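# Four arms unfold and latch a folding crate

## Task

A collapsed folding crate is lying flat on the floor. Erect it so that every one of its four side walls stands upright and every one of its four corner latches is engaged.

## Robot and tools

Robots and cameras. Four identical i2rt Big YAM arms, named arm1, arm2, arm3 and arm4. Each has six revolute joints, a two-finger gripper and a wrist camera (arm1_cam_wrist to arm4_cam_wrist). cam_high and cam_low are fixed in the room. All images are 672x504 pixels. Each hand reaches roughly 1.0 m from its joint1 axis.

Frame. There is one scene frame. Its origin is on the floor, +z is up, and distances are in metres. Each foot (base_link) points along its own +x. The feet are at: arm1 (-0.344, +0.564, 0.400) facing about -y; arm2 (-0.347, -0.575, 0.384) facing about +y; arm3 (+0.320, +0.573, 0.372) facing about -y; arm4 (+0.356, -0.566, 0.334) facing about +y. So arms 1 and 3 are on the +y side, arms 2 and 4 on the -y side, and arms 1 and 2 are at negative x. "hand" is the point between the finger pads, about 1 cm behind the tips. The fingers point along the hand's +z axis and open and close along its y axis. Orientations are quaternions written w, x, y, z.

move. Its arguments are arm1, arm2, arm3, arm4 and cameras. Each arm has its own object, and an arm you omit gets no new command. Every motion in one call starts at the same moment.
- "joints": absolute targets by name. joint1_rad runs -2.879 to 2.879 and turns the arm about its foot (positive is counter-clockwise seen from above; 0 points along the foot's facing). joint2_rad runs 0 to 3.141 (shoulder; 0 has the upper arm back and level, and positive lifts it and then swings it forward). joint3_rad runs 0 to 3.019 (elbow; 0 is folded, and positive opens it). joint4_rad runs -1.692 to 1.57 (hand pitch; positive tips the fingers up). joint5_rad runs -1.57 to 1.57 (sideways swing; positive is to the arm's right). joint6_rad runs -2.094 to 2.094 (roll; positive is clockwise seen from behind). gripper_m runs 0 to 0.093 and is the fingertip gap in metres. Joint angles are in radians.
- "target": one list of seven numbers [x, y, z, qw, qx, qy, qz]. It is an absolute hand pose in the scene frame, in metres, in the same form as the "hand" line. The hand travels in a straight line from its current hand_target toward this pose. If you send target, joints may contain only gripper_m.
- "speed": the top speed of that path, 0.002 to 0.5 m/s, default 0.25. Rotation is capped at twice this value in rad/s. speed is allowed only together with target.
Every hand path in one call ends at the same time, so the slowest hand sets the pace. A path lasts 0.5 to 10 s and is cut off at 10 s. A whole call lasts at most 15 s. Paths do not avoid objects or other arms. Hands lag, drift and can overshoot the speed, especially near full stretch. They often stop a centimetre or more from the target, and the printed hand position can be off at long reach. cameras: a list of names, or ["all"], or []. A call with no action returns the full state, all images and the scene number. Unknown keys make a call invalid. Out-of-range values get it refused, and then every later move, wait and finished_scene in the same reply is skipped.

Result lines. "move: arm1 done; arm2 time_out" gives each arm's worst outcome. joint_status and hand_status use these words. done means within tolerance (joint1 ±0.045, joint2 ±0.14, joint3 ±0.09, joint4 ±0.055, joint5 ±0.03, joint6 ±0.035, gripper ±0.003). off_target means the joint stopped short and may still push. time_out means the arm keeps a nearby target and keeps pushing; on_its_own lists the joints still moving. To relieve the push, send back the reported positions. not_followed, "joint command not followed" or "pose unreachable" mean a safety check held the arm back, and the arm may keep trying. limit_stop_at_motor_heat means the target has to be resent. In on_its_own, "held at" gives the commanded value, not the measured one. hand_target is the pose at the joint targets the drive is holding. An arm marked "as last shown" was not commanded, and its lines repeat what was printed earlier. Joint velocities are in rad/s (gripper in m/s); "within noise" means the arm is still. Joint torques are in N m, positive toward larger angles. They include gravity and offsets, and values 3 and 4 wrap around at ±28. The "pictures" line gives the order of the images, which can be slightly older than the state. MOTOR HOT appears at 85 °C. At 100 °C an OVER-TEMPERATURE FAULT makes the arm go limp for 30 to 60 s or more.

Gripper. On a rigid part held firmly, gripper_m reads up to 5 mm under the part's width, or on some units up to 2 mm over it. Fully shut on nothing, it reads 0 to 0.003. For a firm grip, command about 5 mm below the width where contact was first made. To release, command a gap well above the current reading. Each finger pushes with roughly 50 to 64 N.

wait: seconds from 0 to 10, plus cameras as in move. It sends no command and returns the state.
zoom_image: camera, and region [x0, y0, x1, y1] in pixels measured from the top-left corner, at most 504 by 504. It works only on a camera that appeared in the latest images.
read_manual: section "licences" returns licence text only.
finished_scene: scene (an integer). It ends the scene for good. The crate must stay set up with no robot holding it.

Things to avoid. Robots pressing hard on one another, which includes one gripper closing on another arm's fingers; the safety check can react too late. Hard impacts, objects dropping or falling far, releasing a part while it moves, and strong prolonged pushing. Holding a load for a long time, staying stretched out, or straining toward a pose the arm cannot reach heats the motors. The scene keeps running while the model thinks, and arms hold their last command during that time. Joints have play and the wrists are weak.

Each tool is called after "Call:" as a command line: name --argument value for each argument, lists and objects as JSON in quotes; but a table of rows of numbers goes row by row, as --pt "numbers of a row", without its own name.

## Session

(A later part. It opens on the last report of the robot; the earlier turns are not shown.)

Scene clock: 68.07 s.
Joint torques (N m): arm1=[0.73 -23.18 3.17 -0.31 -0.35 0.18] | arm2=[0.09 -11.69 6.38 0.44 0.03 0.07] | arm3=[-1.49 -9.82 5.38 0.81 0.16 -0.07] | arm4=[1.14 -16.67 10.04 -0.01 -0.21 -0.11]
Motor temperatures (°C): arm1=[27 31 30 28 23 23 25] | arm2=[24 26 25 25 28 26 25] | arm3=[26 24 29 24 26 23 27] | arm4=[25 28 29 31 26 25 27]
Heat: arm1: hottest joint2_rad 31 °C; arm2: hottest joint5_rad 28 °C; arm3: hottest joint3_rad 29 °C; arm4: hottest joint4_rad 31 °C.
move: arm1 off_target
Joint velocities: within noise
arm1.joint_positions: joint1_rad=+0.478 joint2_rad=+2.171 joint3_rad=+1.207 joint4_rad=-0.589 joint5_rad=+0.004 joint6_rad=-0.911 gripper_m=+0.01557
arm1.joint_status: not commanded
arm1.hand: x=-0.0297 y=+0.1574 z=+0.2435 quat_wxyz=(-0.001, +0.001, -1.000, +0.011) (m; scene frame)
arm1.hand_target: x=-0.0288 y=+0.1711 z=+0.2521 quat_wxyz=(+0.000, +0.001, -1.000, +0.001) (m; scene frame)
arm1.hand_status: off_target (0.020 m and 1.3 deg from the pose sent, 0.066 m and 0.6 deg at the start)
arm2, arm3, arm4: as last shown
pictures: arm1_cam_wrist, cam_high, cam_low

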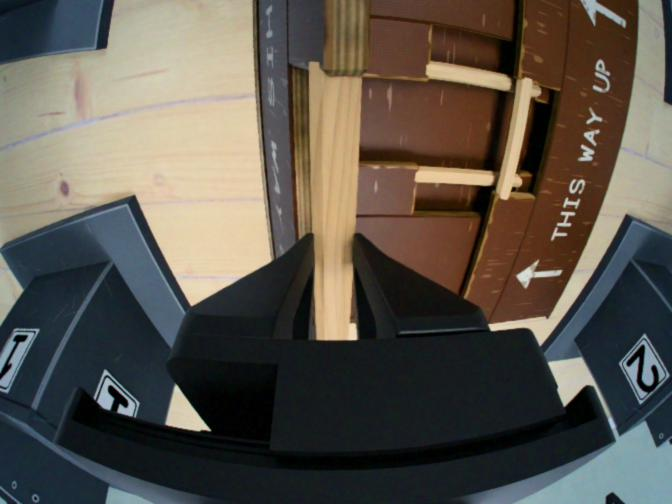

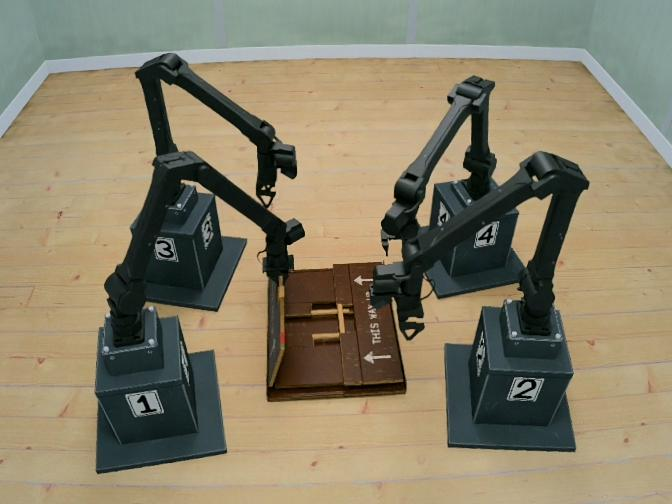

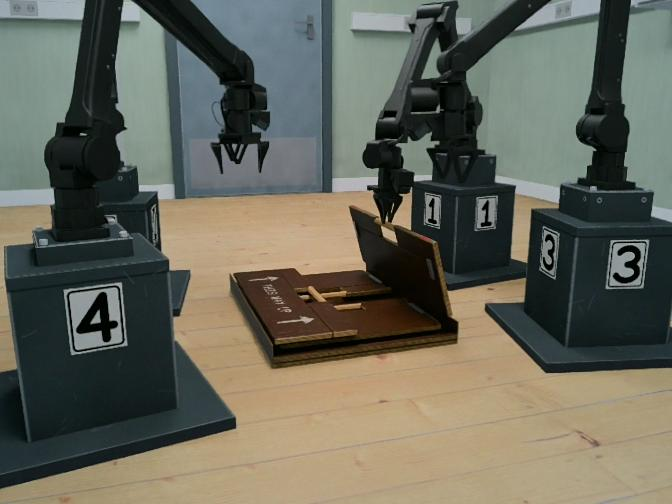

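Call:
move --arm1 '{"target":[-0.025,0.222,0.254,0,0,1,0],"speed":0.06}' --cameras '["arm1_cam_wrist","cam_low","cam_high"]'

Call:
zoom_image --camera "cam_low" --region '[310, 190, 480, 360]'

Call:
zoom_image --camera "cam_high" --region '[240, 250, 380, 420]'

Scene clock: 80.23 s.
Joint torques (N m): arm1=[1.61 -20.48 3.21 0.54 -0.34 0.23] | arm2=[0.09 -11.75 6.37 0.43 0.03 0.06] | arm3=[-1.49 -9.99 5.29 0.96 0.16 -0.04] | arm4=[1.14 -16.62 10.03 0.01 -0.21 -0.11]
Motor temperatures (°C): arm1=[27 31 30 28 23 23 25] | arm2=[24 26 25 25 28 26 25] | arm3=[26 25 29 24 26 23 27] | arm4=[25 28 29 31 26 25 27]
Heat: arm1: hottest joint2_rad 31 °C; arm2: hottest joint5_rad 28 °C; arm3: hottest joint3_rad 29 °C; arm4: hottest joint4_rad 31 °C.
move: arm1 off_target
Joint velocities: within noise
arm1.joint_positions: joint1_rad=+0.539 joint2_rad=+2.091 joint3_rad=+1.085 joint4_rad=-0.555 joint5_rad=+0.000 joint6_rad=-0.837 gripper_m=+0.01470
arm1.joint_status: not commanded
arm1.hand: x=-0.0306 y=+0.2068 z=+0.2548 quat_wxyz=(+0.000, -0.005, -1.000, +0.006) (m; scene frame)
arm1.hand_target: x=-0.0256 y=+0.2214 z=+0.2545 quat_wxyz=(+0.000, -0.001, -1.000, +0.000) (m; scene frame)
arm1.hand_status: off_target (0.016 m and 0.9 deg from the pose sent, 0.066 m and 1.3 deg at the start)
arm2, arm3, arm4: as last shown
pictures: arm1_cam_wrist, cam_high, cam_low

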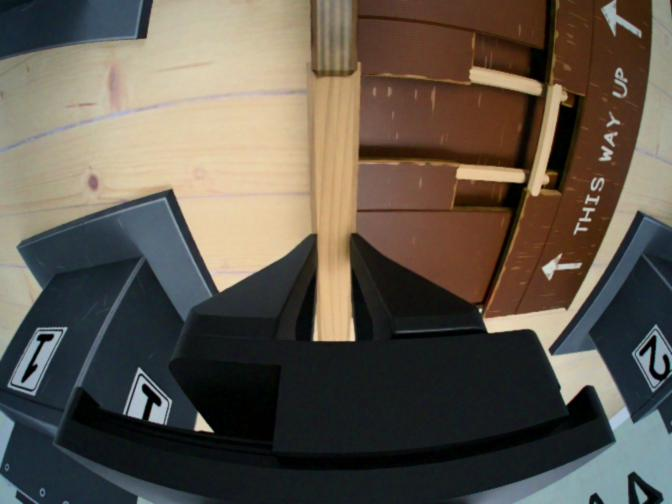

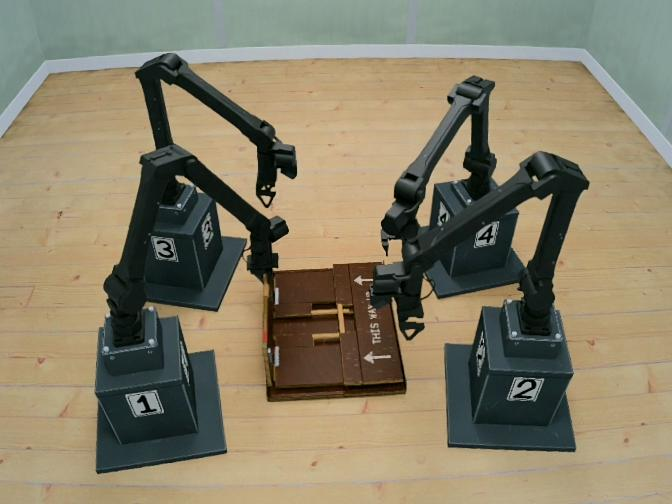

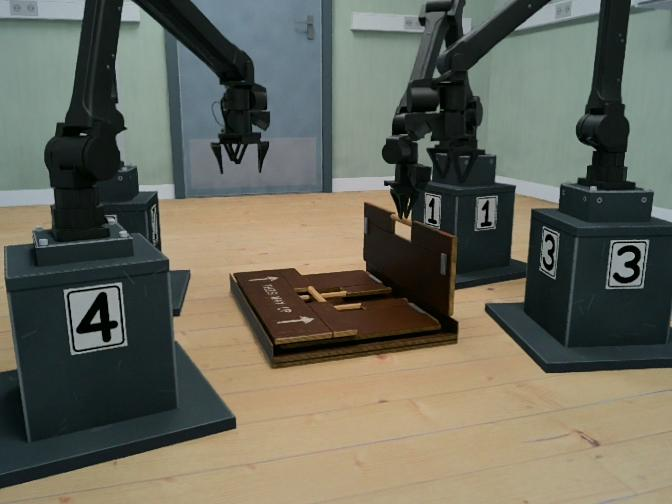

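Scaled by 2.965 from the camera's 672x504 image, which has a finer 960x720 frame.

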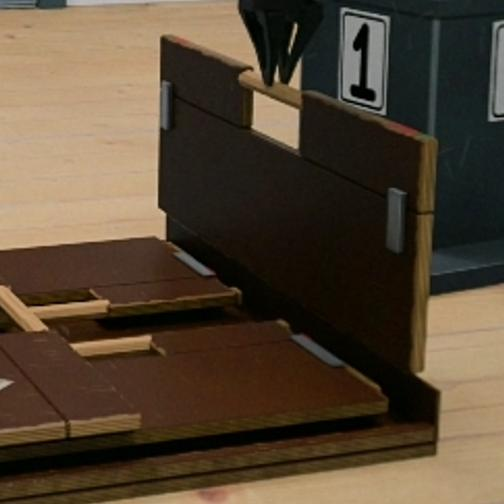

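Scaled by 2.965 from the camera's 672x504 image, which has a finer 960x720 frame.

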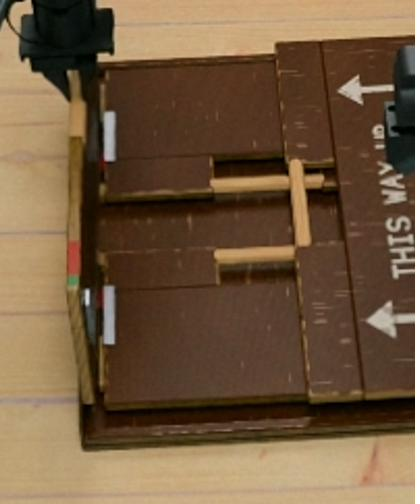

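Call:
move --arm4 '{"target":[-0.027,-0.028,0.13,0,1,0,0],"speed":0.2,"joints":{"gripper_m":0.045}}' --cameras '["arm4_cam_wrist","cam_low"]'

Scene clock: 85.10 s.
Joint torques (N m): arm1=[1.9 -20.13 3.15 0.58 -0.31 0.21] | arm2=[0.15 -11.69 6.38 0.44 0.03 0.06] | arm3=[-1.03 -9.76 5.42 0.96 0.16 -0.03] | arm4=[2.08 -21.42 10.59 -0.46 -0.24 -0.13]
Motor temperatures (°C): arm1=[27 31 30 28 23 23 25] | arm2=[24 26 25 25 28 26 25] | arm3=[26 25 29 24 26 23 27] | arm4=[25 29 30 31 26 25 27]
Heat: arm1: hottest joint2_rad 31 °C; arm2: hottest joint5_rad 28 °C; arm3: hottest joint3_rad 29 °C; arm4: hottest joint4_rad 31 °C.
move: arm4 off_target
Joint velocities: within noise
arm1, arm2, arm3: as last shown
arm4.joint_positions: joint1_rad=+0.416 joint2_rad=+2.495 joint3_rad=+1.764 joint4_rad=-0.845 joint5_rad=-0.003 joint6_rad=-0.927 gripper_m=+0.04507
arm4.joint_status: all done
arm4.hand: x=-0.0226 y=-0.0404 z=+0.1359 quat_wxyz=(+0.003, +1.000, -0.010, +0.000) (m; scene frame)
arm4.hand_target: x=-0.0283 y=-0.0337 z=+0.1301 quat_wxyz=(+0.002, +1.000, +0.000, -0.002) (m; scene frame)
arm4.hand_status: off_target (0.014 m and 1.2 deg from the pose sent, 0.333 m and 1.7 deg at the start)
pictures: arm4_cam_wrist, cam_low

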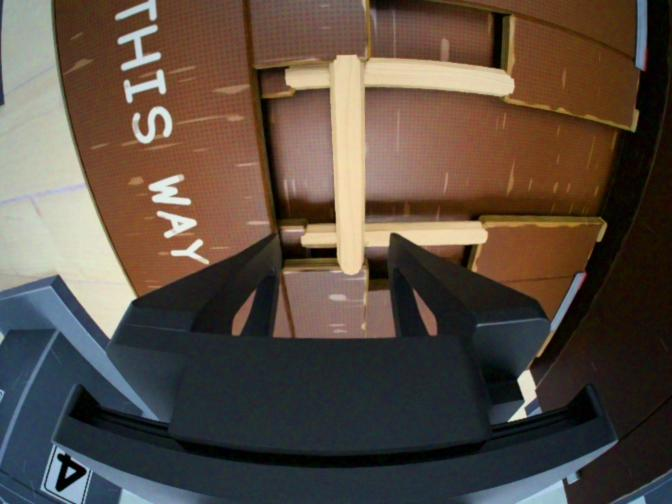

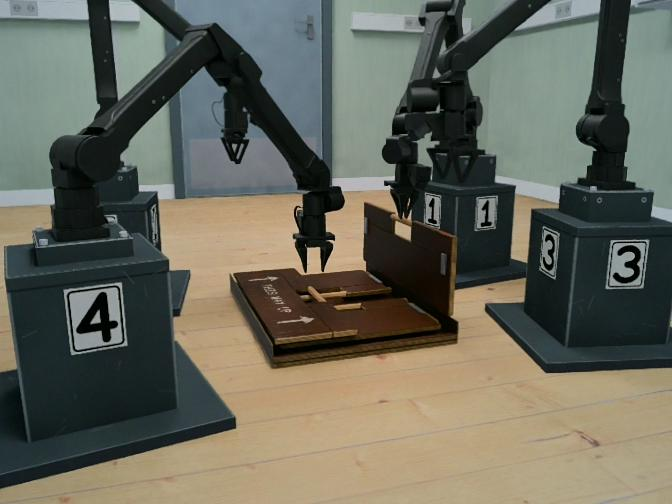

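Call:
move --arm4 '{"target":[-0.03,-0.02,0.09,0,1,0,0],"speed":0.1}'

Call:
move --arm4 '{"target":[-0.03,-0.02,0.045,0,1,0,0],"speed":0.08}' --cameras '["arm4_cam_wrist"]'

Scene clock: 87.73 s.
Joint torques (N m): arm1=[2.2 -20.42 3.23 0.64 -0.32 0.26] | arm2=[0.15 -11.69 6.38 0.46 0.03 0.07] | arm3=[-1.26 -9.41 5.29 0.87 0.16 -0.07] | arm4=[1.14 -22.01 10.47 -0.01 -0.09 -0.11]
Motor temperatures (°C): arm1=[27 31 30 28 23 23 25] | arm2=[24 26 25 25 28 26 25] | arm3=[26 25 29 24 26 23 27] | arm4=[25 29 30 31 26 25 27]
Heat: arm1: hottest joint2_rad 31 °C; arm2: hottest joint5_rad 28 °C; arm3: hottest joint3_rad 29 °C; arm4: hottest joint4_rad 31 °C.
move: arm4 off_target
Joint velocities: within noise
arm1, arm2, arm3: as last shown
arm4.joint_positions: joint1_rad=+0.410 joint2_rad=+2.596 joint3_rad=+1.850 joint4_rad=-0.839 joint5_rad=-0.003 joint6_rad=-0.937 gripper_m=+0.04507
arm4.joint_status: not commanded
arm4.hand: x=-0.0249 y=-0.0303 z=+0.0960 quat_wxyz=(+0.007, +1.000, -0.008, +0.003) (m; scene frame)
arm4.hand_target: x=-0.0265 y=-0.0186 z=+0.0901 quat_wxyz=(+0.000, +1.000, -0.003, -0.001) (m; scene frame)
arm4.hand_status: off_target (0.013 m and 1.3 deg from the pose sent, 0.051 m and 1.2 deg at the start)
pictures: none

Scene clock: 89.23 s.
Joint torques (N m): arm1=[1.73 -20.37 3.15 0.44 -0.31 0.25] | arm2=[0.09 -11.69 6.38 0.44 0.03 0.06] | arm3=[-0.97 -9.52 5.27 0.91 0.17 -0.02] | arm4=[1.61 -22.53 10.15 0.17 -0.09 -0.11]
Motor temperatures (°C): arm1=[27 31 30 28 23 23 25] | arm2=[24 26 25 25 28 26 25] | arm3=[26 25 29 24 26 23 27] | arm4=[25 29 30 31 26 25 27]
Heat: arm1: hottest joint2_rad 31 °C; arm2: hottest joint5_rad 28 °C; arm3: hottest joint3_rad 29 °C; arm4: hottest joint4_rad 31 °C.
move: arm4 off_target
Joint velocities: within noise
arm1, arm2, arm3: as last shown
arm4.joint_positions: joint1_rad=+0.410 joint2_rad=+2.688 joint3_rad=+1.903 joint4_rad=-0.804 joint5_rad=-0.001 joint6_rad=-0.938 gripper_m=+0.04507
arm4.joint_status: not commanded
arm4.hand: x=-0.0249 y=-0.0299 z=+0.0519 quat_wxyz=(+0.008, +1.000, -0.008, +0.005) (m; scene frame)
arm4.hand_target: x=-0.0292 y=-0.0208 z=+0.0449 quat_wxyz=(+0.000, +1.000, +0.001, +0.000) (m; scene frame)
arm4.hand_status: off_target (0.013 m and 1.3 deg from the pose sent, 0.052 m and 1.3 deg at the start)
pictures: arm4_cam_wrist

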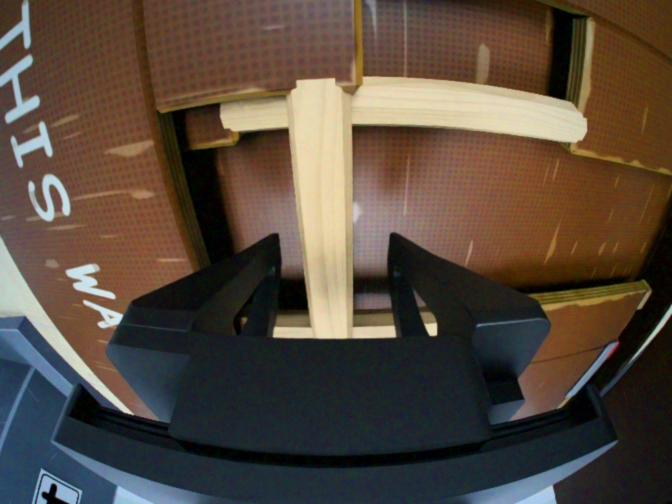

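Call:
move --arm4 '{"joints":{"gripper_m":0.014}}'

Call:
move --arm4 '{"target":[-0.03,-0.02,0.125,0,1,0,0],"speed":0.06}'

Call:
move --arm4 '{"target":[-0.03,-0.045,0.175,0,1,0,0],"speed":0.06}' --cameras '["arm4_cam_wrist","cam_low"]'

Scene clock: 91.37 s.
Joint torques (N m): arm1=[2.26 -20.07 3.14 0.61 -0.33 0.23] | arm2=[0.15 -11.69 6.39 0.44 0.03 0.06] | arm3=[-1.08 -9.76 5.18 0.84 0.18 -0.08] | arm4=[1.73 -22.48 10.19 0.24 -0.06 0.06]
Motor temperatures (°C): arm1=[27 31 30 28 23 23 25] | arm2=[24 26 26 25 28 26 25] | arm3=[26 25 29 24 26 23 27] | arm4=[25 29 30 31 26 25 27]
Heat: arm1: hottest joint2_rad 31 °C; arm2: hottest joint5_rad 28 °C; arm3: hottest joint3_rad 29 °C; arm4: hottest joint4_rad 31 °C.
move: arm4 off_target
Joint velocities: within noise
arm1, arm2, arm3: as last shown
arm4.joint_positions: joint1_rad=+0.412 joint2_rad=+2.688 joint3_rad=+1.903 joint4_rad=-0.807 joint5_rad=-0.009 joint6_rad=-0.961 gripper_m=+0.01726
arm4.joint_status: gripper_m off_target (ended at +0.01728, target +0.01400)
arm4.hand: x=-0.0263 y=-0.0319 z=+0.0519 quat_wxyz=(+0.011, +1.000, +0.005, +0.002) (m; scene frame)
arm4.hand_target: x=-0.0308 y=-0.0224 z=+0.0449 quat_wxyz=(+0.002, +1.000, +0.005, -0.002) (m; scene frame)
arm4.hand_status: not commanded
pictures: none

Scene clock: 93.30 s.
Joint torques (N m): arm1=[1.9 -19.84 3.38 0.59 -0.3 0.22] | arm2=[0.09 -11.69 6.39 0.46 0.03 0.06] | arm3=[-0.97 -9.93 5.34 0.88 0.19 -0.05] | arm4=[1.49 -29.33 7.38 -1.39 -0.3 0.15]
Motor temperatures (°C): arm1=[27 31 30 28 23 23 25] | arm2=[24 26 26 25 28 26 25] | arm3=[26 25 29 24 26 23 27] | arm4=[25 29 30 31 26 25 27]
Heat: arm1: hottest joint2_rad 31 °C; arm2: hottest joint5_rad 28 °C; arm3: hottest joint3_rad 29 °C; arm4: hottest joint4_rad 31 °C.
move: arm4 off_target
Joint velocities: within noise
arm1, arm2, arm3: as last shown
arm4.joint_positions: joint1_rad=+0.416 joint2_rad=+2.621 joint3_rad=+1.866 joint4_rad=-0.841 joint5_rad=+0.011 joint6_rad=-0.961 gripper_m=+0.01698
arm4.joint_status: not commanded
arm4.hand: x=-0.0257 y=-0.0320 z=+0.0851 quat_wxyz=(+0.007, +1.000, +0.007, +0.011) (m; scene frame)
arm4.hand_target: x=-0.0332 y=-0.0188 z=+0.1233 quat_wxyz=(-0.006, +1.000, +0.002, +0.000) (m; scene frame)
arm4.hand_status: off_target (0.042 m and 1.7 deg from the pose sent, 0.074 m and 1.4 deg at the start)
pictures: none

Scene clock: 94.80 s.
Joint torques (N m): arm1=[2.02 -19.55 3.26 0.46 -0.32 0.16] | arm2=[0.09 -11.63 6.39 0.46 0.03 0.06] | arm3=[-0.91 -9.7 5.39 1.02 0.16 -0.03] | arm4=[2.26 -28.75 6.9 -2.04 -0.43 0.34]
Motor temperatures (°C): arm1=[27 31 30 28 23 23 25] | arm2=[24 26 26 25 28 26 25] | arm3=[26 25 29 24 26 23 27] | arm4=[25 29 30 31 26 25 27]
Heat: arm1: hottest joint2_rad 31 °C; arm2: hottest joint5_rad 28 °C; arm3: hottest joint3_rad 29 °C; arm4: hottest joint4_rad 31 °C.
move: arm4 off_target
Joint velocities: within noise
arm1: as last shown
arm2.joint_positions: joint1_rad=+0.179 joint2_rad=+1.558 joint3_rad=+0.840 joint4_rad=-0.875 joint5_rad=+0.007 joint6_rad=-0.001 gripper_m=+0.09396
arm2.joint_status: not commanded
arm2.hand: x=-0.3608 y=-0.2084 z=+0.3952 quat_wxyz=(+0.005, +0.722, -0.691, +0.010) (m; scene frame)
arm2.hand_target: x=-0.3618 y=-0.2023 z=+0.3963 quat_wxyz=(+0.001, +0.720, -0.694, +0.007) (m; scene frame)
arm2.hand_status: not commanded
arm3.joint_positions: joint1_rad=+0.029 joint2_rad=+1.535 joint3_rad=+0.883 joint4_rad=-0.920 joint5_rad=-0.001 joint6_rad=-0.174 gripper_m=+0.09397
arm3.joint_status: not commanded
arm3.hand: x=+0.2498 y=+0.2007 z=+0.4030 quat_wxyz=(-0.001, -0.712, -0.703, -0.002) (m; scene frame)
arm3.hand_target: x=+0.2467 y=+0.2030 z=+0.3948 quat_wxyz=(+0.003, -0.711, -0.703, -0.006) (m; scene frame)
arm3.hand_status: not commanded
arm4.joint_positions: joint1_rad=+0.428 joint2_rad=+2.489 joint3_rad=+1.754 joint4_rad=-0.847 joint5_rad=+0.008 joint6_rad=-0.956 gripper_m=+0.01641
arm4.joint_status: not commanded
arm4.hand: x=-0.0257 y=-0.0464 z=+0.1372 quat_wxyz=(+0.002, +1.000, +0.011, +0.006) (m; scene frame)
arm4.hand_target: x=-0.0331 y=-0.0456 z=+0.1734 quat_wxyz=(-0.001, +1.000, +0.002, +0.000) (m; scene frame)
arm4.hand_status: off_target (0.038 m and 1.4 deg from the pose sent, 0.091 m and 1.7 deg at the start)
pictures: arm4_cam_wrist, cam_low

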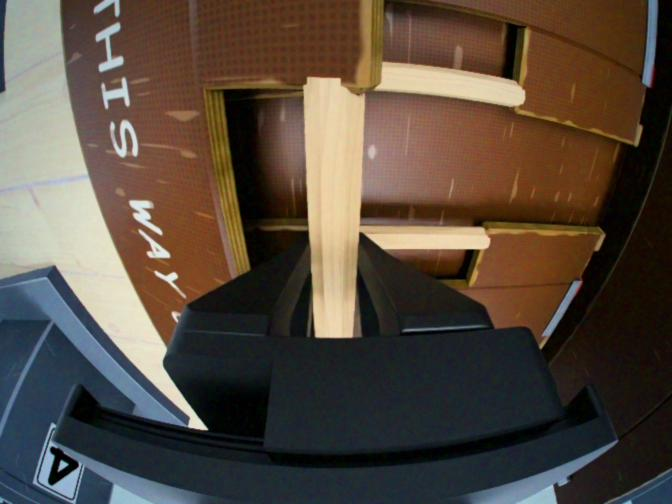

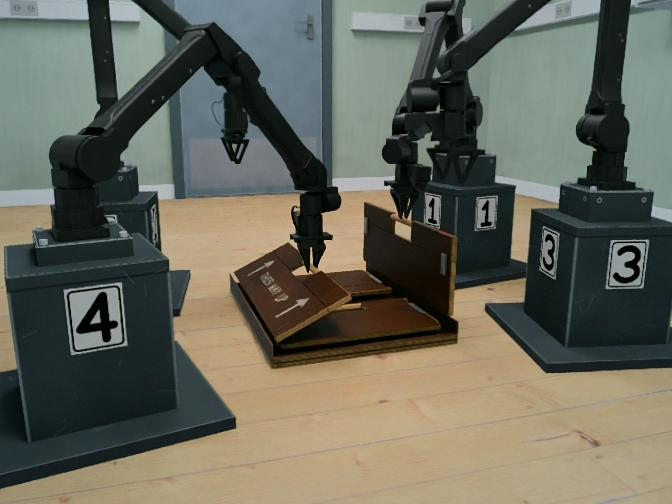

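Call:
move --arm4 '{"target":[-0.03,-0.09,0.22,0,1,0,0],"speed":0.08}'

Call:
move --arm4 '{"target":[-0.03,-0.135,0.248,0,1,0,0],"speed":0.08}'

Call:
move --arm4 '{"target":[-0.03,-0.18,0.26,0,1,0,0],"speed":0.08}'

Call:
move --arm4 '{"target":[-0.03,-0.222,0.257,0,1,0,0],"speed":0.06}' --cameras '["arm4_cam_wrist","arm2_cam_wrist","cam_low","cam_high"]'

Call:
zoom_image --camera "cam_low" --region '[210, 190, 480, 380]'

Call:
zoom_image --camera "cam_high" --region '[240, 250, 440, 420]'

Scene clock: 98.03 s.
Joint torques (N m): arm1=[1.67 -20.37 3.25 0.42 -0.32 0.2] | arm2=[0.15 -11.75 6.38 0.43 0.03 0.07] | arm3=[-1.2 -9.35 5.31 0.88 0.14 -0.04] | arm4=[2.37 -26.4 6.52 -1.74 -0.53 0.42]
Motor temperatures (°C): arm1=[27 31 30 28 23 23 25] | arm2=[24 26 26 25 28 26 25] | arm3=[26 25 29 24 26 23 27] | arm4=[25 30 30 31 26 25 27]
Heat: arm1: hottest joint2_rad 31 °C; arm2: hottest joint5_rad 28 °C; arm3: hottest joint3_rad 29 °C; arm4: hottest joint4_rad 31 °C.
move: arm4 off_target
Joint velocities: within noise
arm1, arm2, arm3: as last shown
arm4.joint_positions: joint1_rad=+0.462 joint2_rad=+2.326 joint3_rad=+1.598 joint4_rad=-0.845 joint5_rad=+0.011 joint6_rad=-0.921 gripper_m=+0.01658
arm4.joint_status: not commanded
arm4.hand: x=-0.0243 y=-0.0824 z=+0.1920 quat_wxyz=(-0.002, +1.000, +0.010, +0.005) (m; scene frame)
arm4.hand_target: x=-0.0283 y=-0.0881 z=+0.2183 quat_wxyz=(+0.000, +1.000, -0.001, +0.000) (m; scene frame)
arm4.hand_status: off_target (0.030 m and 1.3 deg from the pose sent, 0.094 m and 1.4 deg at the start)
pictures: none

Scene clock: 99.30 s.
Joint torques (N m): arm1=[2.73 -19.72 3.25 0.64 -0.35 0.22] | arm2=[0.15 -11.63 6.37 0.46 0.03 0.06] | arm3=[-0.79 -10.05 5.42 1.02 0.16 -0.05] | arm4=[2.43 -24 6.67 -1.22 -0.52 0.45]
Motor temperatures (°C): arm1=[27 31 30 28 23 23 25] | arm2=[24 26 26 25 28 26 25] | arm3=[26 25 29 24 26 23 27] | arm4=[25 30 30 31 26 25 27]
Heat: arm1: hottest joint2_rad 31 °C; arm2: hottest joint5_rad 28 °C; arm3: hottest joint3_rad 29 °C; arm4: hottest joint4_rad 31 °C.
move: arm4 off_target
Joint velocities: within noise
arm1.joint_positions: joint1_rad=+0.539 joint2_rad=+2.091 joint3_rad=+1.085 joint4_rad=-0.555 joint5_rad=+0.000 joint6_rad=-0.837 gripper_m=+0.01470
arm1.joint_status: not commanded
arm1.hand: x=-0.0306 y=+0.2068 z=+0.2548 quat_wxyz=(+0.000, -0.005, -1.000, +0.006) (m; scene frame)
arm1.hand_target: x=-0.0256 y=+0.2214 z=+0.2545 quat_wxyz=(+0.000, -0.001, -1.000, +0.000) (m; scene frame)
arm1.hand_status: not commanded
arm2, arm3: as last shown
arm4.joint_positions: joint1_rad=+0.507 joint2_rad=+2.196 joint3_rad=+1.465 joint4_rad=-0.842 joint5_rad=+0.011 joint6_rad=-0.874 gripper_m=+0.01633
arm4.joint_status: not commanded
arm4.hand: x=-0.0237 y=-0.1249 z=+0.2293 quat_wxyz=(-0.003, +1.000, +0.009, +0.005) (m; scene frame)
arm4.hand_target: x=-0.0275 y=-0.1309 z=+0.2486 quat_wxyz=(-0.001, +1.000, -0.003, -0.001) (m; scene frame)
arm4.hand_status: off_target (0.022 m and 1.2 deg from the pose sent, 0.077 m and 1.3 deg at the start)
pictures: none

Scene clock: 100.50 s.
Joint torques (N m): arm1=[1.67 -20.54 3.34 0.46 -0.31 0.25] | arm2=[0.09 -11.69 6.38 0.46 0.03 0.06] | arm3=[-1.55 -9.64 5.23 0.85 0.17 -0.05] | arm4=[3.6 -22.24 6.08 -1.18 -0.84 0.53]
Motor temperatures (°C): arm1=[27 31 30 28 23 23 25] | arm2=[24 26 26 24 27 26 25] | arm3=[26 25 29 24 26 23 27] | arm4=[25 30 30 31 26 25 27]
Heat: arm1: hottest joint2_rad 31 °C; arm2: hottest joint5_rad 27 °C; arm3: hottest joint3_rad 29 °C; arm4: hottest joint4_rad 31 °C.
move: arm4 off_target
Joint velocities: within noise
arm1, arm2, arm3: as last shown
arm4.joint_positions: joint1_rad=+0.553 joint2_rad=+2.108 joint3_rad=+1.353 joint4_rad=-0.810 joint5_rad=+0.022 joint6_rad=-0.825 gripper_m=+0.01617
arm4.joint_status: not commanded
arm4.hand: x=-0.0223 y=-0.1624 z=+0.2456 quat_wxyz=(-0.009, +1.000, +0.007, +0.006) (m; scene frame)
arm4.hand_target: x=-0.0294 y=-0.1788 z=+0.2590 quat_wxyz=(+0.000, +1.000, +0.000, +0.001) (m; scene frame)
arm4.hand_status: off_target (0.024 m and 1.5 deg from the pose sent, 0.063 m and 1.2 deg at the start)
pictures: none

Scene clock: 101.83 s.
Joint torques (N m): arm1=[1.9 -20.01 3.26 0.69 -0.33 0.25] | arm2=[0.15 -11.69 6.37 0.44 0.03 0.06] | arm3=[-1.38 -10.4 5.19 0.73 0.13 -0.05] | arm4=[4.48 -19.84 5.55 -1.01 -1.23 0.56]
Motor temperatures (°C): arm1=[27 31 30 28 23 23 25] | arm2=[24 26 26 24 27 26 25] | arm3=[26 25 29 24 26 23 27] | arm4=[25 30 30 31 26 25 27]
Heat: arm1: hottest joint2_rad 31 °C; arm2: hottest joint5_rad 27 °C; arm3: hottest joint3_rad 29 °C; arm4: hottest joint4_rad 31 °C.
move: arm4 off_target
Joint velocities: within noise
arm1, arm2, arm3: as last shown
arm4.joint_positions: joint1_rad=+0.599 joint2_rad=+2.042 joint3_rad=+1.254 joint4_rad=-0.762 joint5_rad=+0.034 joint6_rad=-0.772 gripper_m=+0.01618
arm4.joint_status: not commanded
arm4.hand: x=-0.0214 y=-0.1956 z=+0.2529 quat_wxyz=(-0.019, +1.000, +0.004, +0.004) (m; scene frame)
arm4.hand_target: x=-0.0292 y=-0.2211 z=+0.2569 quat_wxyz=(+0.000, +1.000, +0.001, +0.002) (m; scene frame)
arm4.hand_status: off_target (0.028 m and 2.3 deg from the pose sent, 0.061 m and 1.5 deg at the start)
pictures: arm2_cam_wrist, arm4_cam_wrist, cam_high, cam_low

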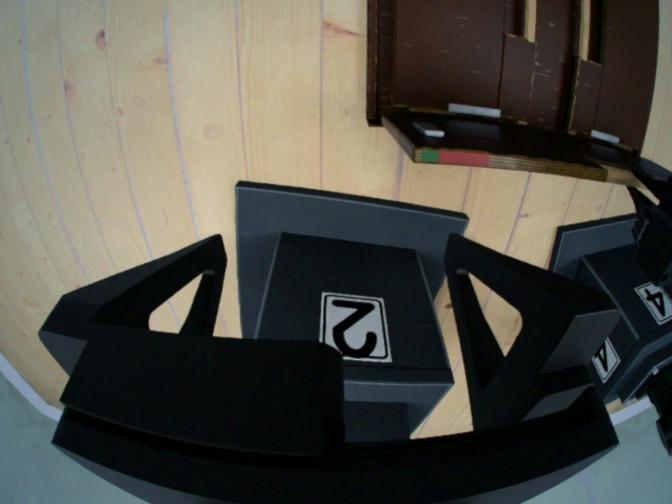

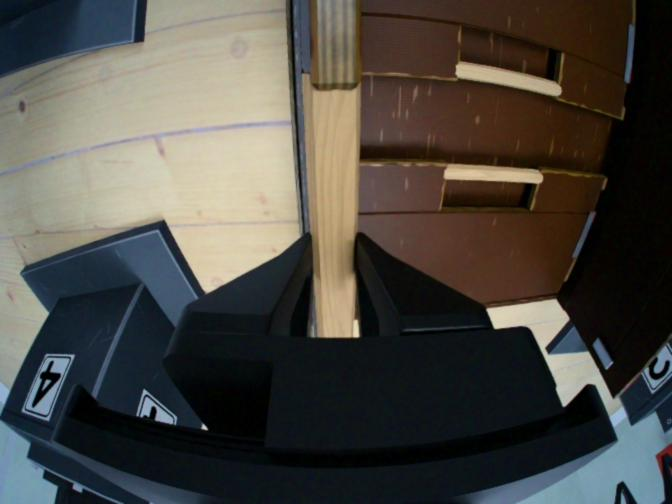

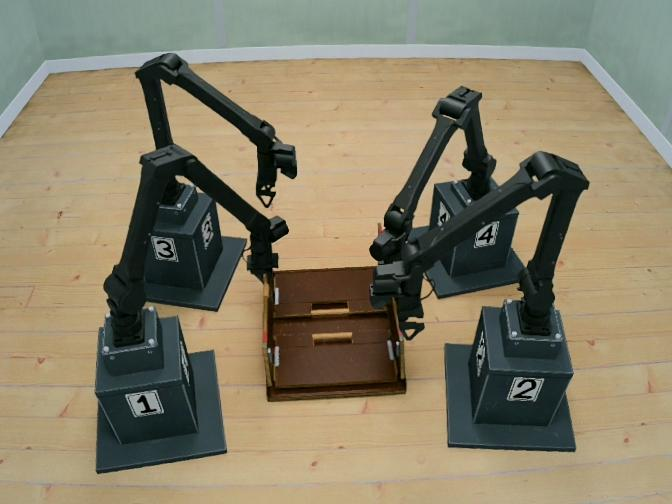

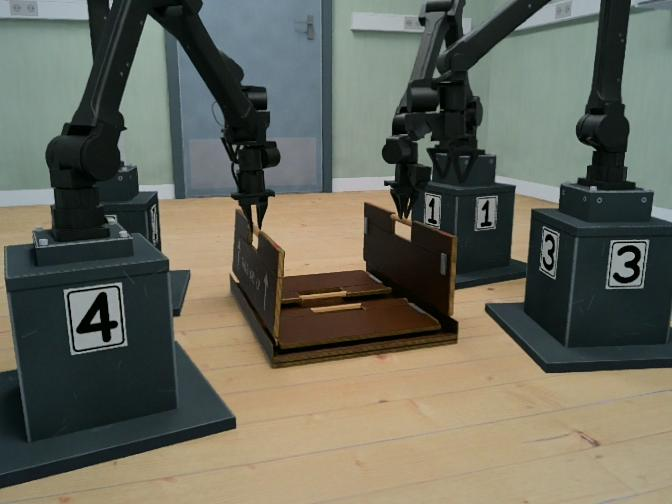

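Scaled by 1.867 from the camera's 672x504 image, which has a finer 960x720 frame.

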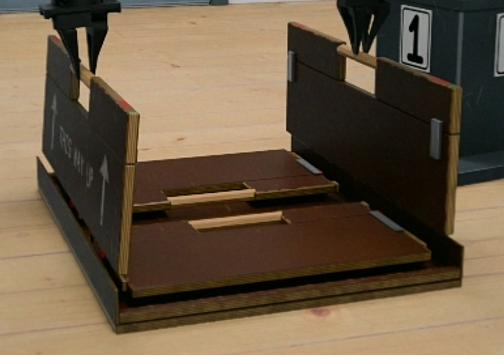

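Scaled by 2.520 from the camera's 672x504 image, which has a finer 960x720 frame.

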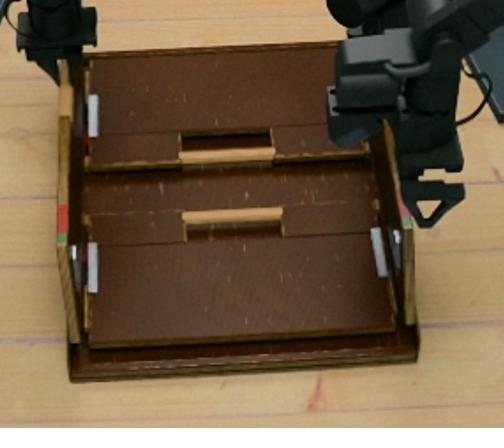

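Call:
move --arm2 '{"target":[-0.09,0.0,0.4,0,0.7071,-0.7071,0],"speed":0.2,"joints":{"gripper_m":0.045}}' --cameras '["arm2_cam_wrist","cam_low","cam_high"]'

Scene clock: 110.50 s.
Joint torques (N m): arm1=[2.2 -19.96 3.29 0.62 -0.28 0.22] | arm2=[-0.21 -21.54 9.66 -0.13 -0.15 -0.13] | arm3=[-1.73 -9.82 5.35 0.92 0.12 -0.04] | arm4=[4.48 -19.9 5.53 -1.02 -1.23 0.56]
Motor temperatures (°C): arm1=[27 31 30 28 23 23 25] | arm2=[24 26 26 24 27 26 25] | arm3=[26 25 29 24 26 23 27] | arm4=[25 30 30 31 27 25 27]
Heat: arm1: hottest joint2_rad 31 °C; arm2: hottest joint5_rad 27 °C; arm3: hottest joint3_rad 29 °C; arm4: hottest joint4_rad 31 °C.
move: arm2 off_target
Joint velocities: within noise
arm1, arm3, arm4: as last shown
arm2.joint_positions: joint1_rad=-0.284 joint2_rad=+2.119 joint3_rad=+1.673 joint4_rad=-1.150 joint5_rad=-0.004 joint6_rad=-0.406 gripper_m=+0.04513
arm2.joint_status: all done
arm2.hand: x=-0.0958 y=-0.0131 z=+0.3901 quat_wxyz=(+0.012, +0.702, -0.712, +0.003) (m; scene frame)
arm2.hand_target: x=-0.0914 y=+0.0010 z=+0.3985 quat_wxyz=(+0.001, +0.706, -0.708, -0.003) (m; scene frame)
arm2.hand_status: off_target (0.017 m and 1.6 deg from the pose sent, 0.342 m and 2.8 deg at the start)
pictures: arm2_cam_wrist, cam_high, cam_low

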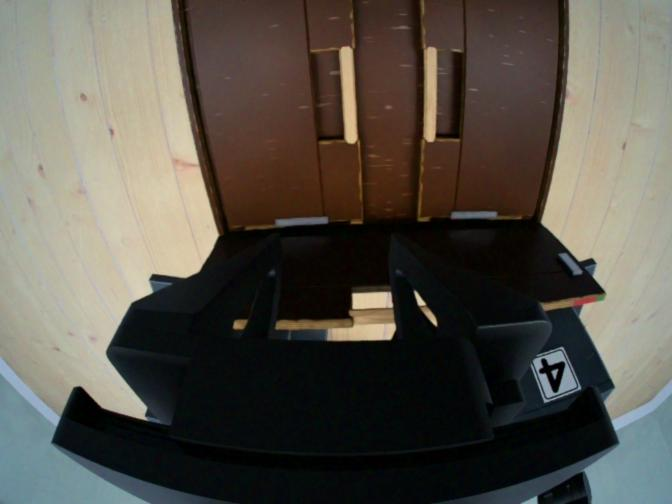

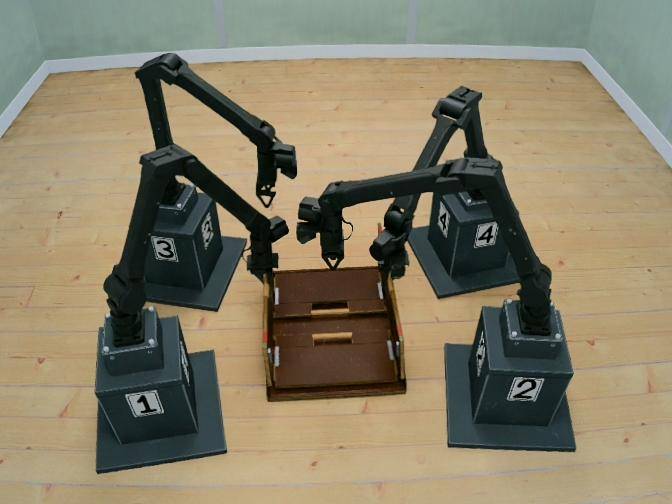

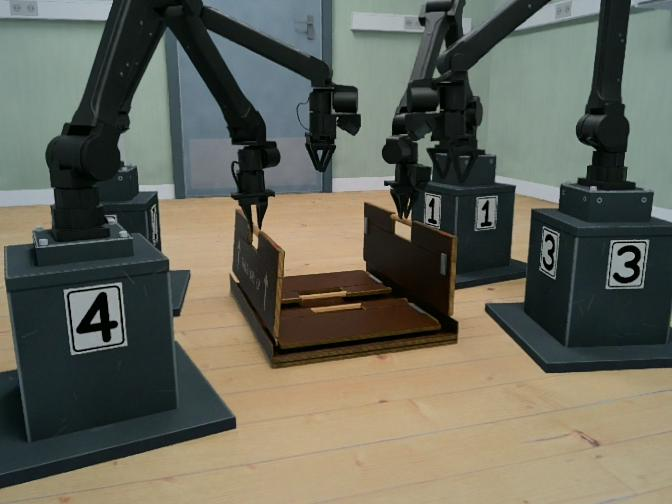

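Call:
move --arm2 '{"target":[-0.073,0.005,0.11,0,0.7071,-0.7071,0],"speed":0.2}' --cameras '["arm2_cam_wrist","cam_low","cam_high"]'

Call:
zoom_image --camera "cam_low" --region '[250, 220, 420, 380]'

Scene clock: 116.23 s.
Joint torques (N m): arm1=[2.08 -20.19 3.18 0.55 -0.29 0.25] | arm2=[-0.73 -24.47 7.04 0.65 0.08 -0.13] | arm3=[-1.2 -9.64 5.27 0.79 0.17 -0.02] | arm4=[4.48 -19.9 5.53 -1.02 -1.23 0.56]
Motor temperatures (°C): arm1=[27 31 30 28 23 23 25] | arm2=[24 27 26 24 27 26 25] | arm3=[26 25 29 24 26 23 27] | arm4=[25 31 29 31 27 25 28]
Heat: arm1: hottest joint2_rad 31 °C; arm2: hottest joint2_rad 27 °C; arm3: hottest joint3_rad 29 °C; arm4: hottest joint2_rad 31 °C.
move: arm2 off_target
Joint velocities: within noise
arm1, arm3, arm4: as last shown
arm2.joint_positions: joint1_rad=-0.302 joint2_rad=+2.622 joint3_rad=+1.746 joint4_rad=-0.740 joint5_rad=-0.002 joint6_rad=-0.430 gripper_m=+0.04513
arm2.joint_status: not commanded
arm2.hand: x=-0.0840 y=-0.0158 z=+0.1029 quat_wxyz=(+0.021, +0.704, -0.710, +0.007) (m; scene frame)
arm2.hand_target: x=-0.0710 y=+0.0001 z=+0.1103 quat_wxyz=(+0.001, +0.705, -0.709, +0.001) (m; scene frame)
arm2.hand_status: off_target (0.025 m and 2.6 deg from the pose sent, 0.282 m and 1.6 deg at the start)
pictures: arm2_cam_wrist, cam_high, cam_low

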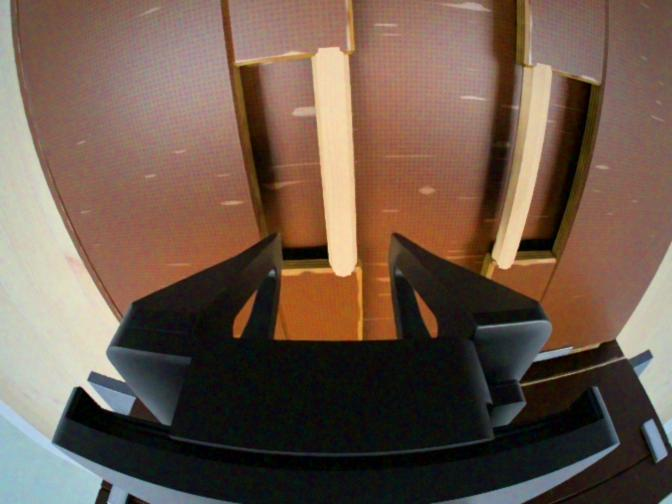

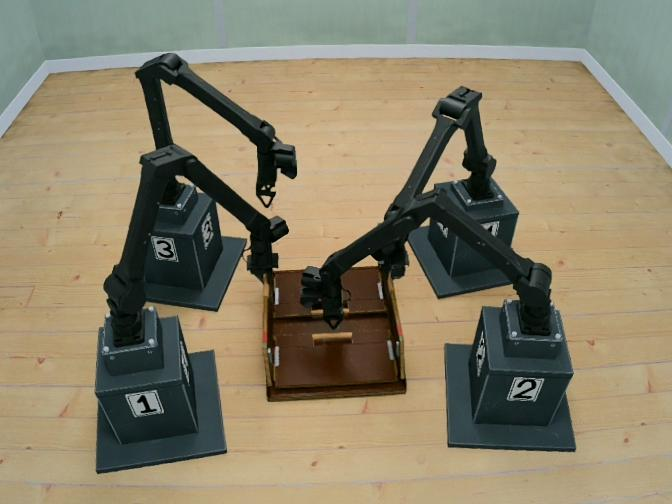

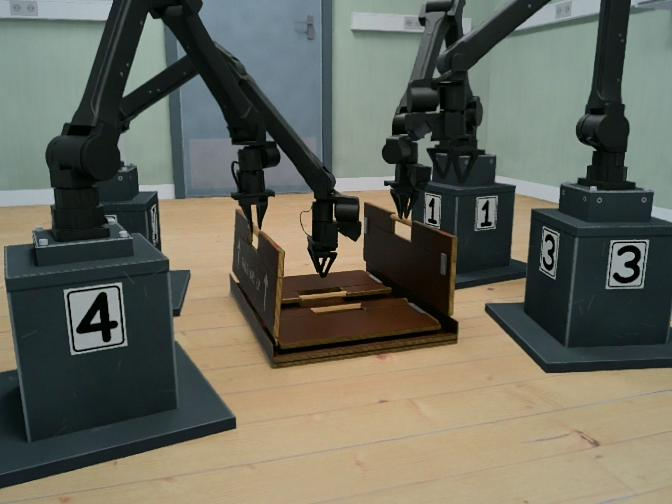

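Scaled by 2.965 from the camera's 672x504 image, which has a finer 960x720 frame.

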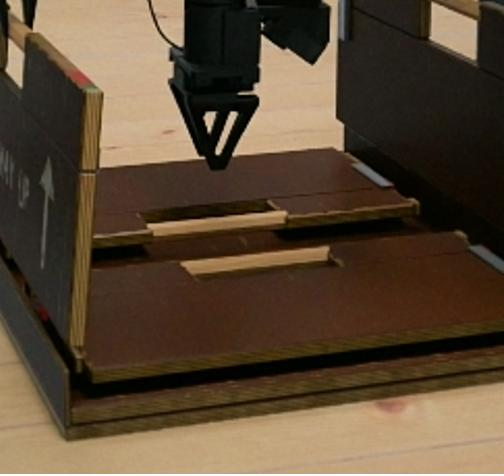

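Call:
move --arm2 '{"target":[-0.068,0.006,0.07,0,0.7071,-0.7071,0],"speed":0.1}' --cameras '["arm2_cam_wrist","cam_low"]'

Call:
zoom_image --camera "cam_low" --region '[250, 220, 420, 380]'

Scene clock: 119.97 s.
Joint torques (N m): arm1=[2.2 -20.13 3.28 0.32 -0.32 0.21] | arm2=[-0.73 -24.7 6.94 0.57 0.05 -0.13] | arm3=[-1.2 -9.88 5.26 0.88 0.14 -0.04] | arm4=[4.54 -19.84 5.53 -1.01 -1.24 0.56]
Motor temperatures (°C): arm1=[27 31 30 28 23 23 25] | arm2=[24 27 26 24 27 26 25] | arm3=[26 25 30 24 26 23 27] | arm4=[25 31 29 30 28 25 28]
Heat: arm1: hottest joint2_rad 31 °C; arm2: hottest joint2_rad 27 °C; arm3: hottest joint3_rad 30 °C; arm4: hottest joint2_rad 31 °C.
move: arm2 off_target
Joint velocities: within noise
arm1, arm3, arm4: as last shown
arm2.joint_positions: joint1_rad=-0.302 joint2_rad=+2.717 joint3_rad=+1.825 joint4_rad=-0.717 joint5_rad=-0.002 joint6_rad=-0.438 gripper_m=+0.04513
arm2.joint_status: not commanded
arm2.hand: x=-0.0810 y=-0.0093 z=+0.0638 quat_wxyz=(+0.018, +0.707, -0.707, +0.006) (m; scene frame)
arm2.hand_target: x=-0.0681 y=+0.0054 z=+0.0702 quat_wxyz=(+0.000, +0.707, -0.707, +0.000) (m; scene frame)
arm2.hand_status: off_target (0.021 m and 2.2 deg from the pose sent, 0.043 m and 2.6 deg at the start)
pictures: arm2_cam_wrist, cam_low

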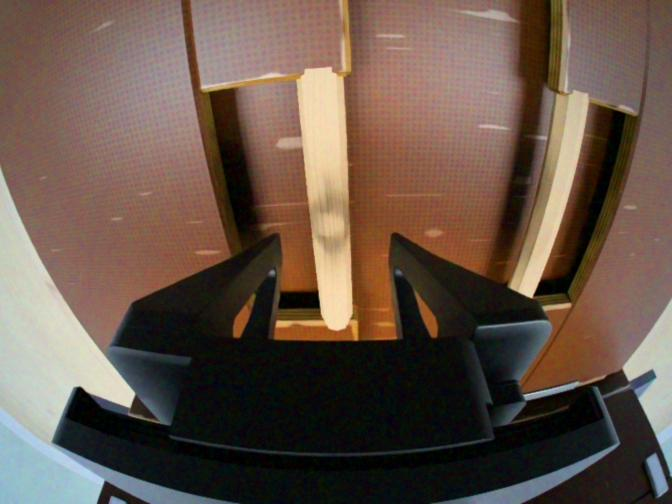

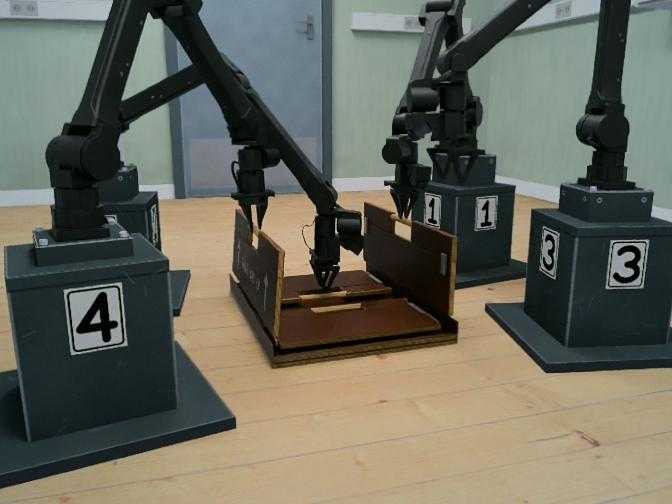

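Scaled by 2.965 from the camera's 672x504 image, which has a finer 960x720 frame.

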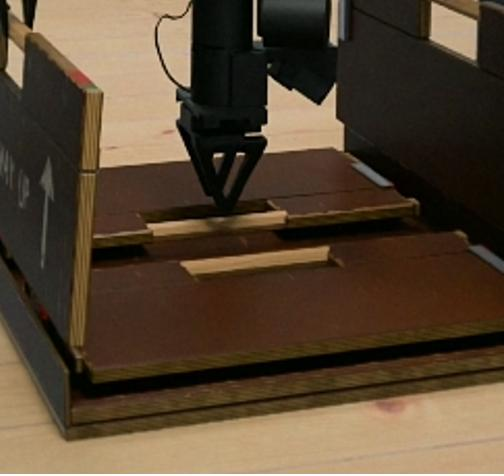

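Call:
move --arm2 '{"target":[-0.067,0.004,0.048,0,0.7071,-0.7071,0],"speed":0.06}' --cameras '["arm2_cam_wrist","cam_low"]'

Call:
zoom_image --camera "cam_low" --region '[250, 220, 420, 380]'

Scene clock: 123.23 s.
Joint torques (N m): arm1=[1.67 -20.19 3.32 0.62 -0.3 0.2] | arm2=[-0.79 -24.35 6.76 0.68 0.05 -0.13] | arm3=[-1.2 -9.64 5.26 0.81 0.16 -0.07] | arm4=[4.48 -19.9 5.53 -1.01 -1.23 0.56]
Motor temperatures (°C): arm1=[27 31 30 28 23 23 25] | arm2=[24 28 26 24 27 26 25] | arm3=[26 25 30 24 26 23 27] | arm4=[25 31 29 30 28 25 28]
Heat: arm1: hottest joint2_rad 31 °C; arm2: hottest joint2_rad 28 °C; arm3: hottest joint3_rad 30 °C; arm4: hottest joint2_rad 31 °C.
move: arm2 off_target
Joint velocities: within noise
arm1, arm4: as last shown
arm2.joint_positions: joint1_rad=-0.302 joint2_rad=+2.759 joint3_rad=+1.854 joint4_rad=-0.703 joint5_rad=-0.002 joint6_rad=-0.440 gripper_m=+0.04513
arm2.joint_status: not commanded
arm2.hand: x=-0.0808 y=-0.0090 z=+0.0453 quat_wxyz=(+0.018, +0.707, -0.707, +0.005) (m; scene frame)
arm2.hand_target: x=-0.0684 y=+0.0042 z=+0.0487 quat_wxyz=(+0.000, +0.708, -0.707, +0.000) (m; scene frame)
arm2.hand_status: off_target (0.019 m and 2.1 deg from the pose sent, 0.025 m and 2.2 deg at the start)
arm3.joint_positions: joint1_rad=+0.029 joint2_rad=+1.535 joint3_rad=+0.883 joint4_rad=-0.920 joint5_rad=-0.001 joint6_rad=-0.174 gripper_m=+0.09397
arm3.joint_status: not commanded
arm3.hand: x=+0.2498 y=+0.2007 z=+0.4030 quat_wxyz=(-0.001, -0.712, -0.703, -0.002) (m; scene frame)
arm3.hand_target: x=+0.2467 y=+0.2030 z=+0.3948 quat_wxyz=(+0.003, -0.711, -0.703, -0.006) (m; scene frame)
arm3.hand_status: not commanded
pictures: arm2_cam_wrist, cam_low

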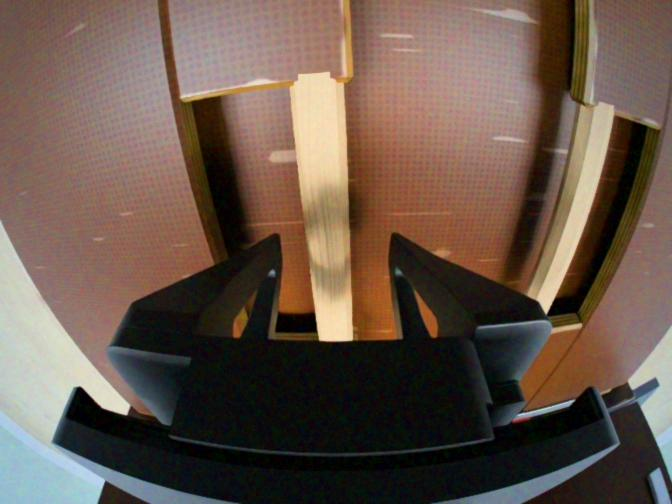

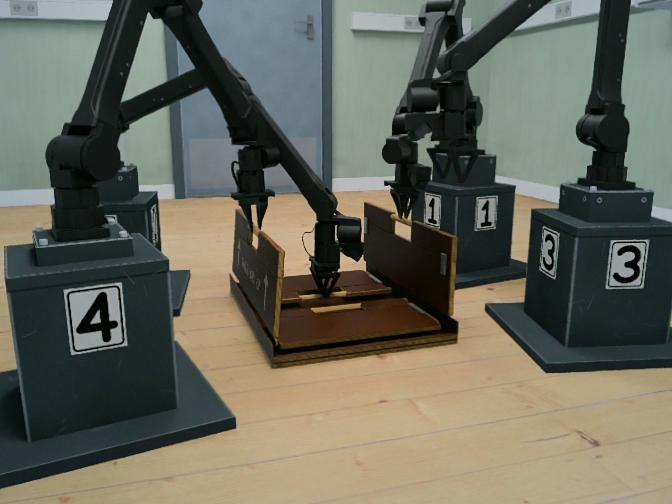

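Scaled by 2.965 from the camera's 672x504 image, which has a finer 960x720 frame.

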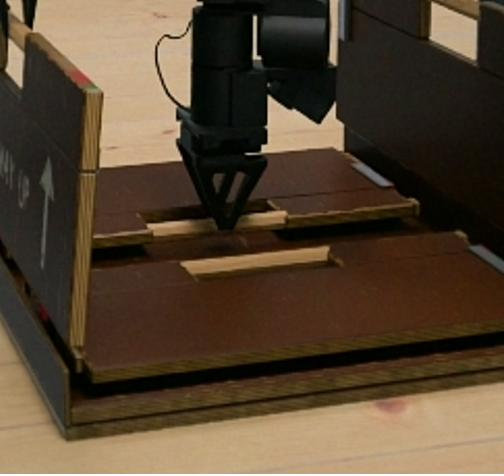

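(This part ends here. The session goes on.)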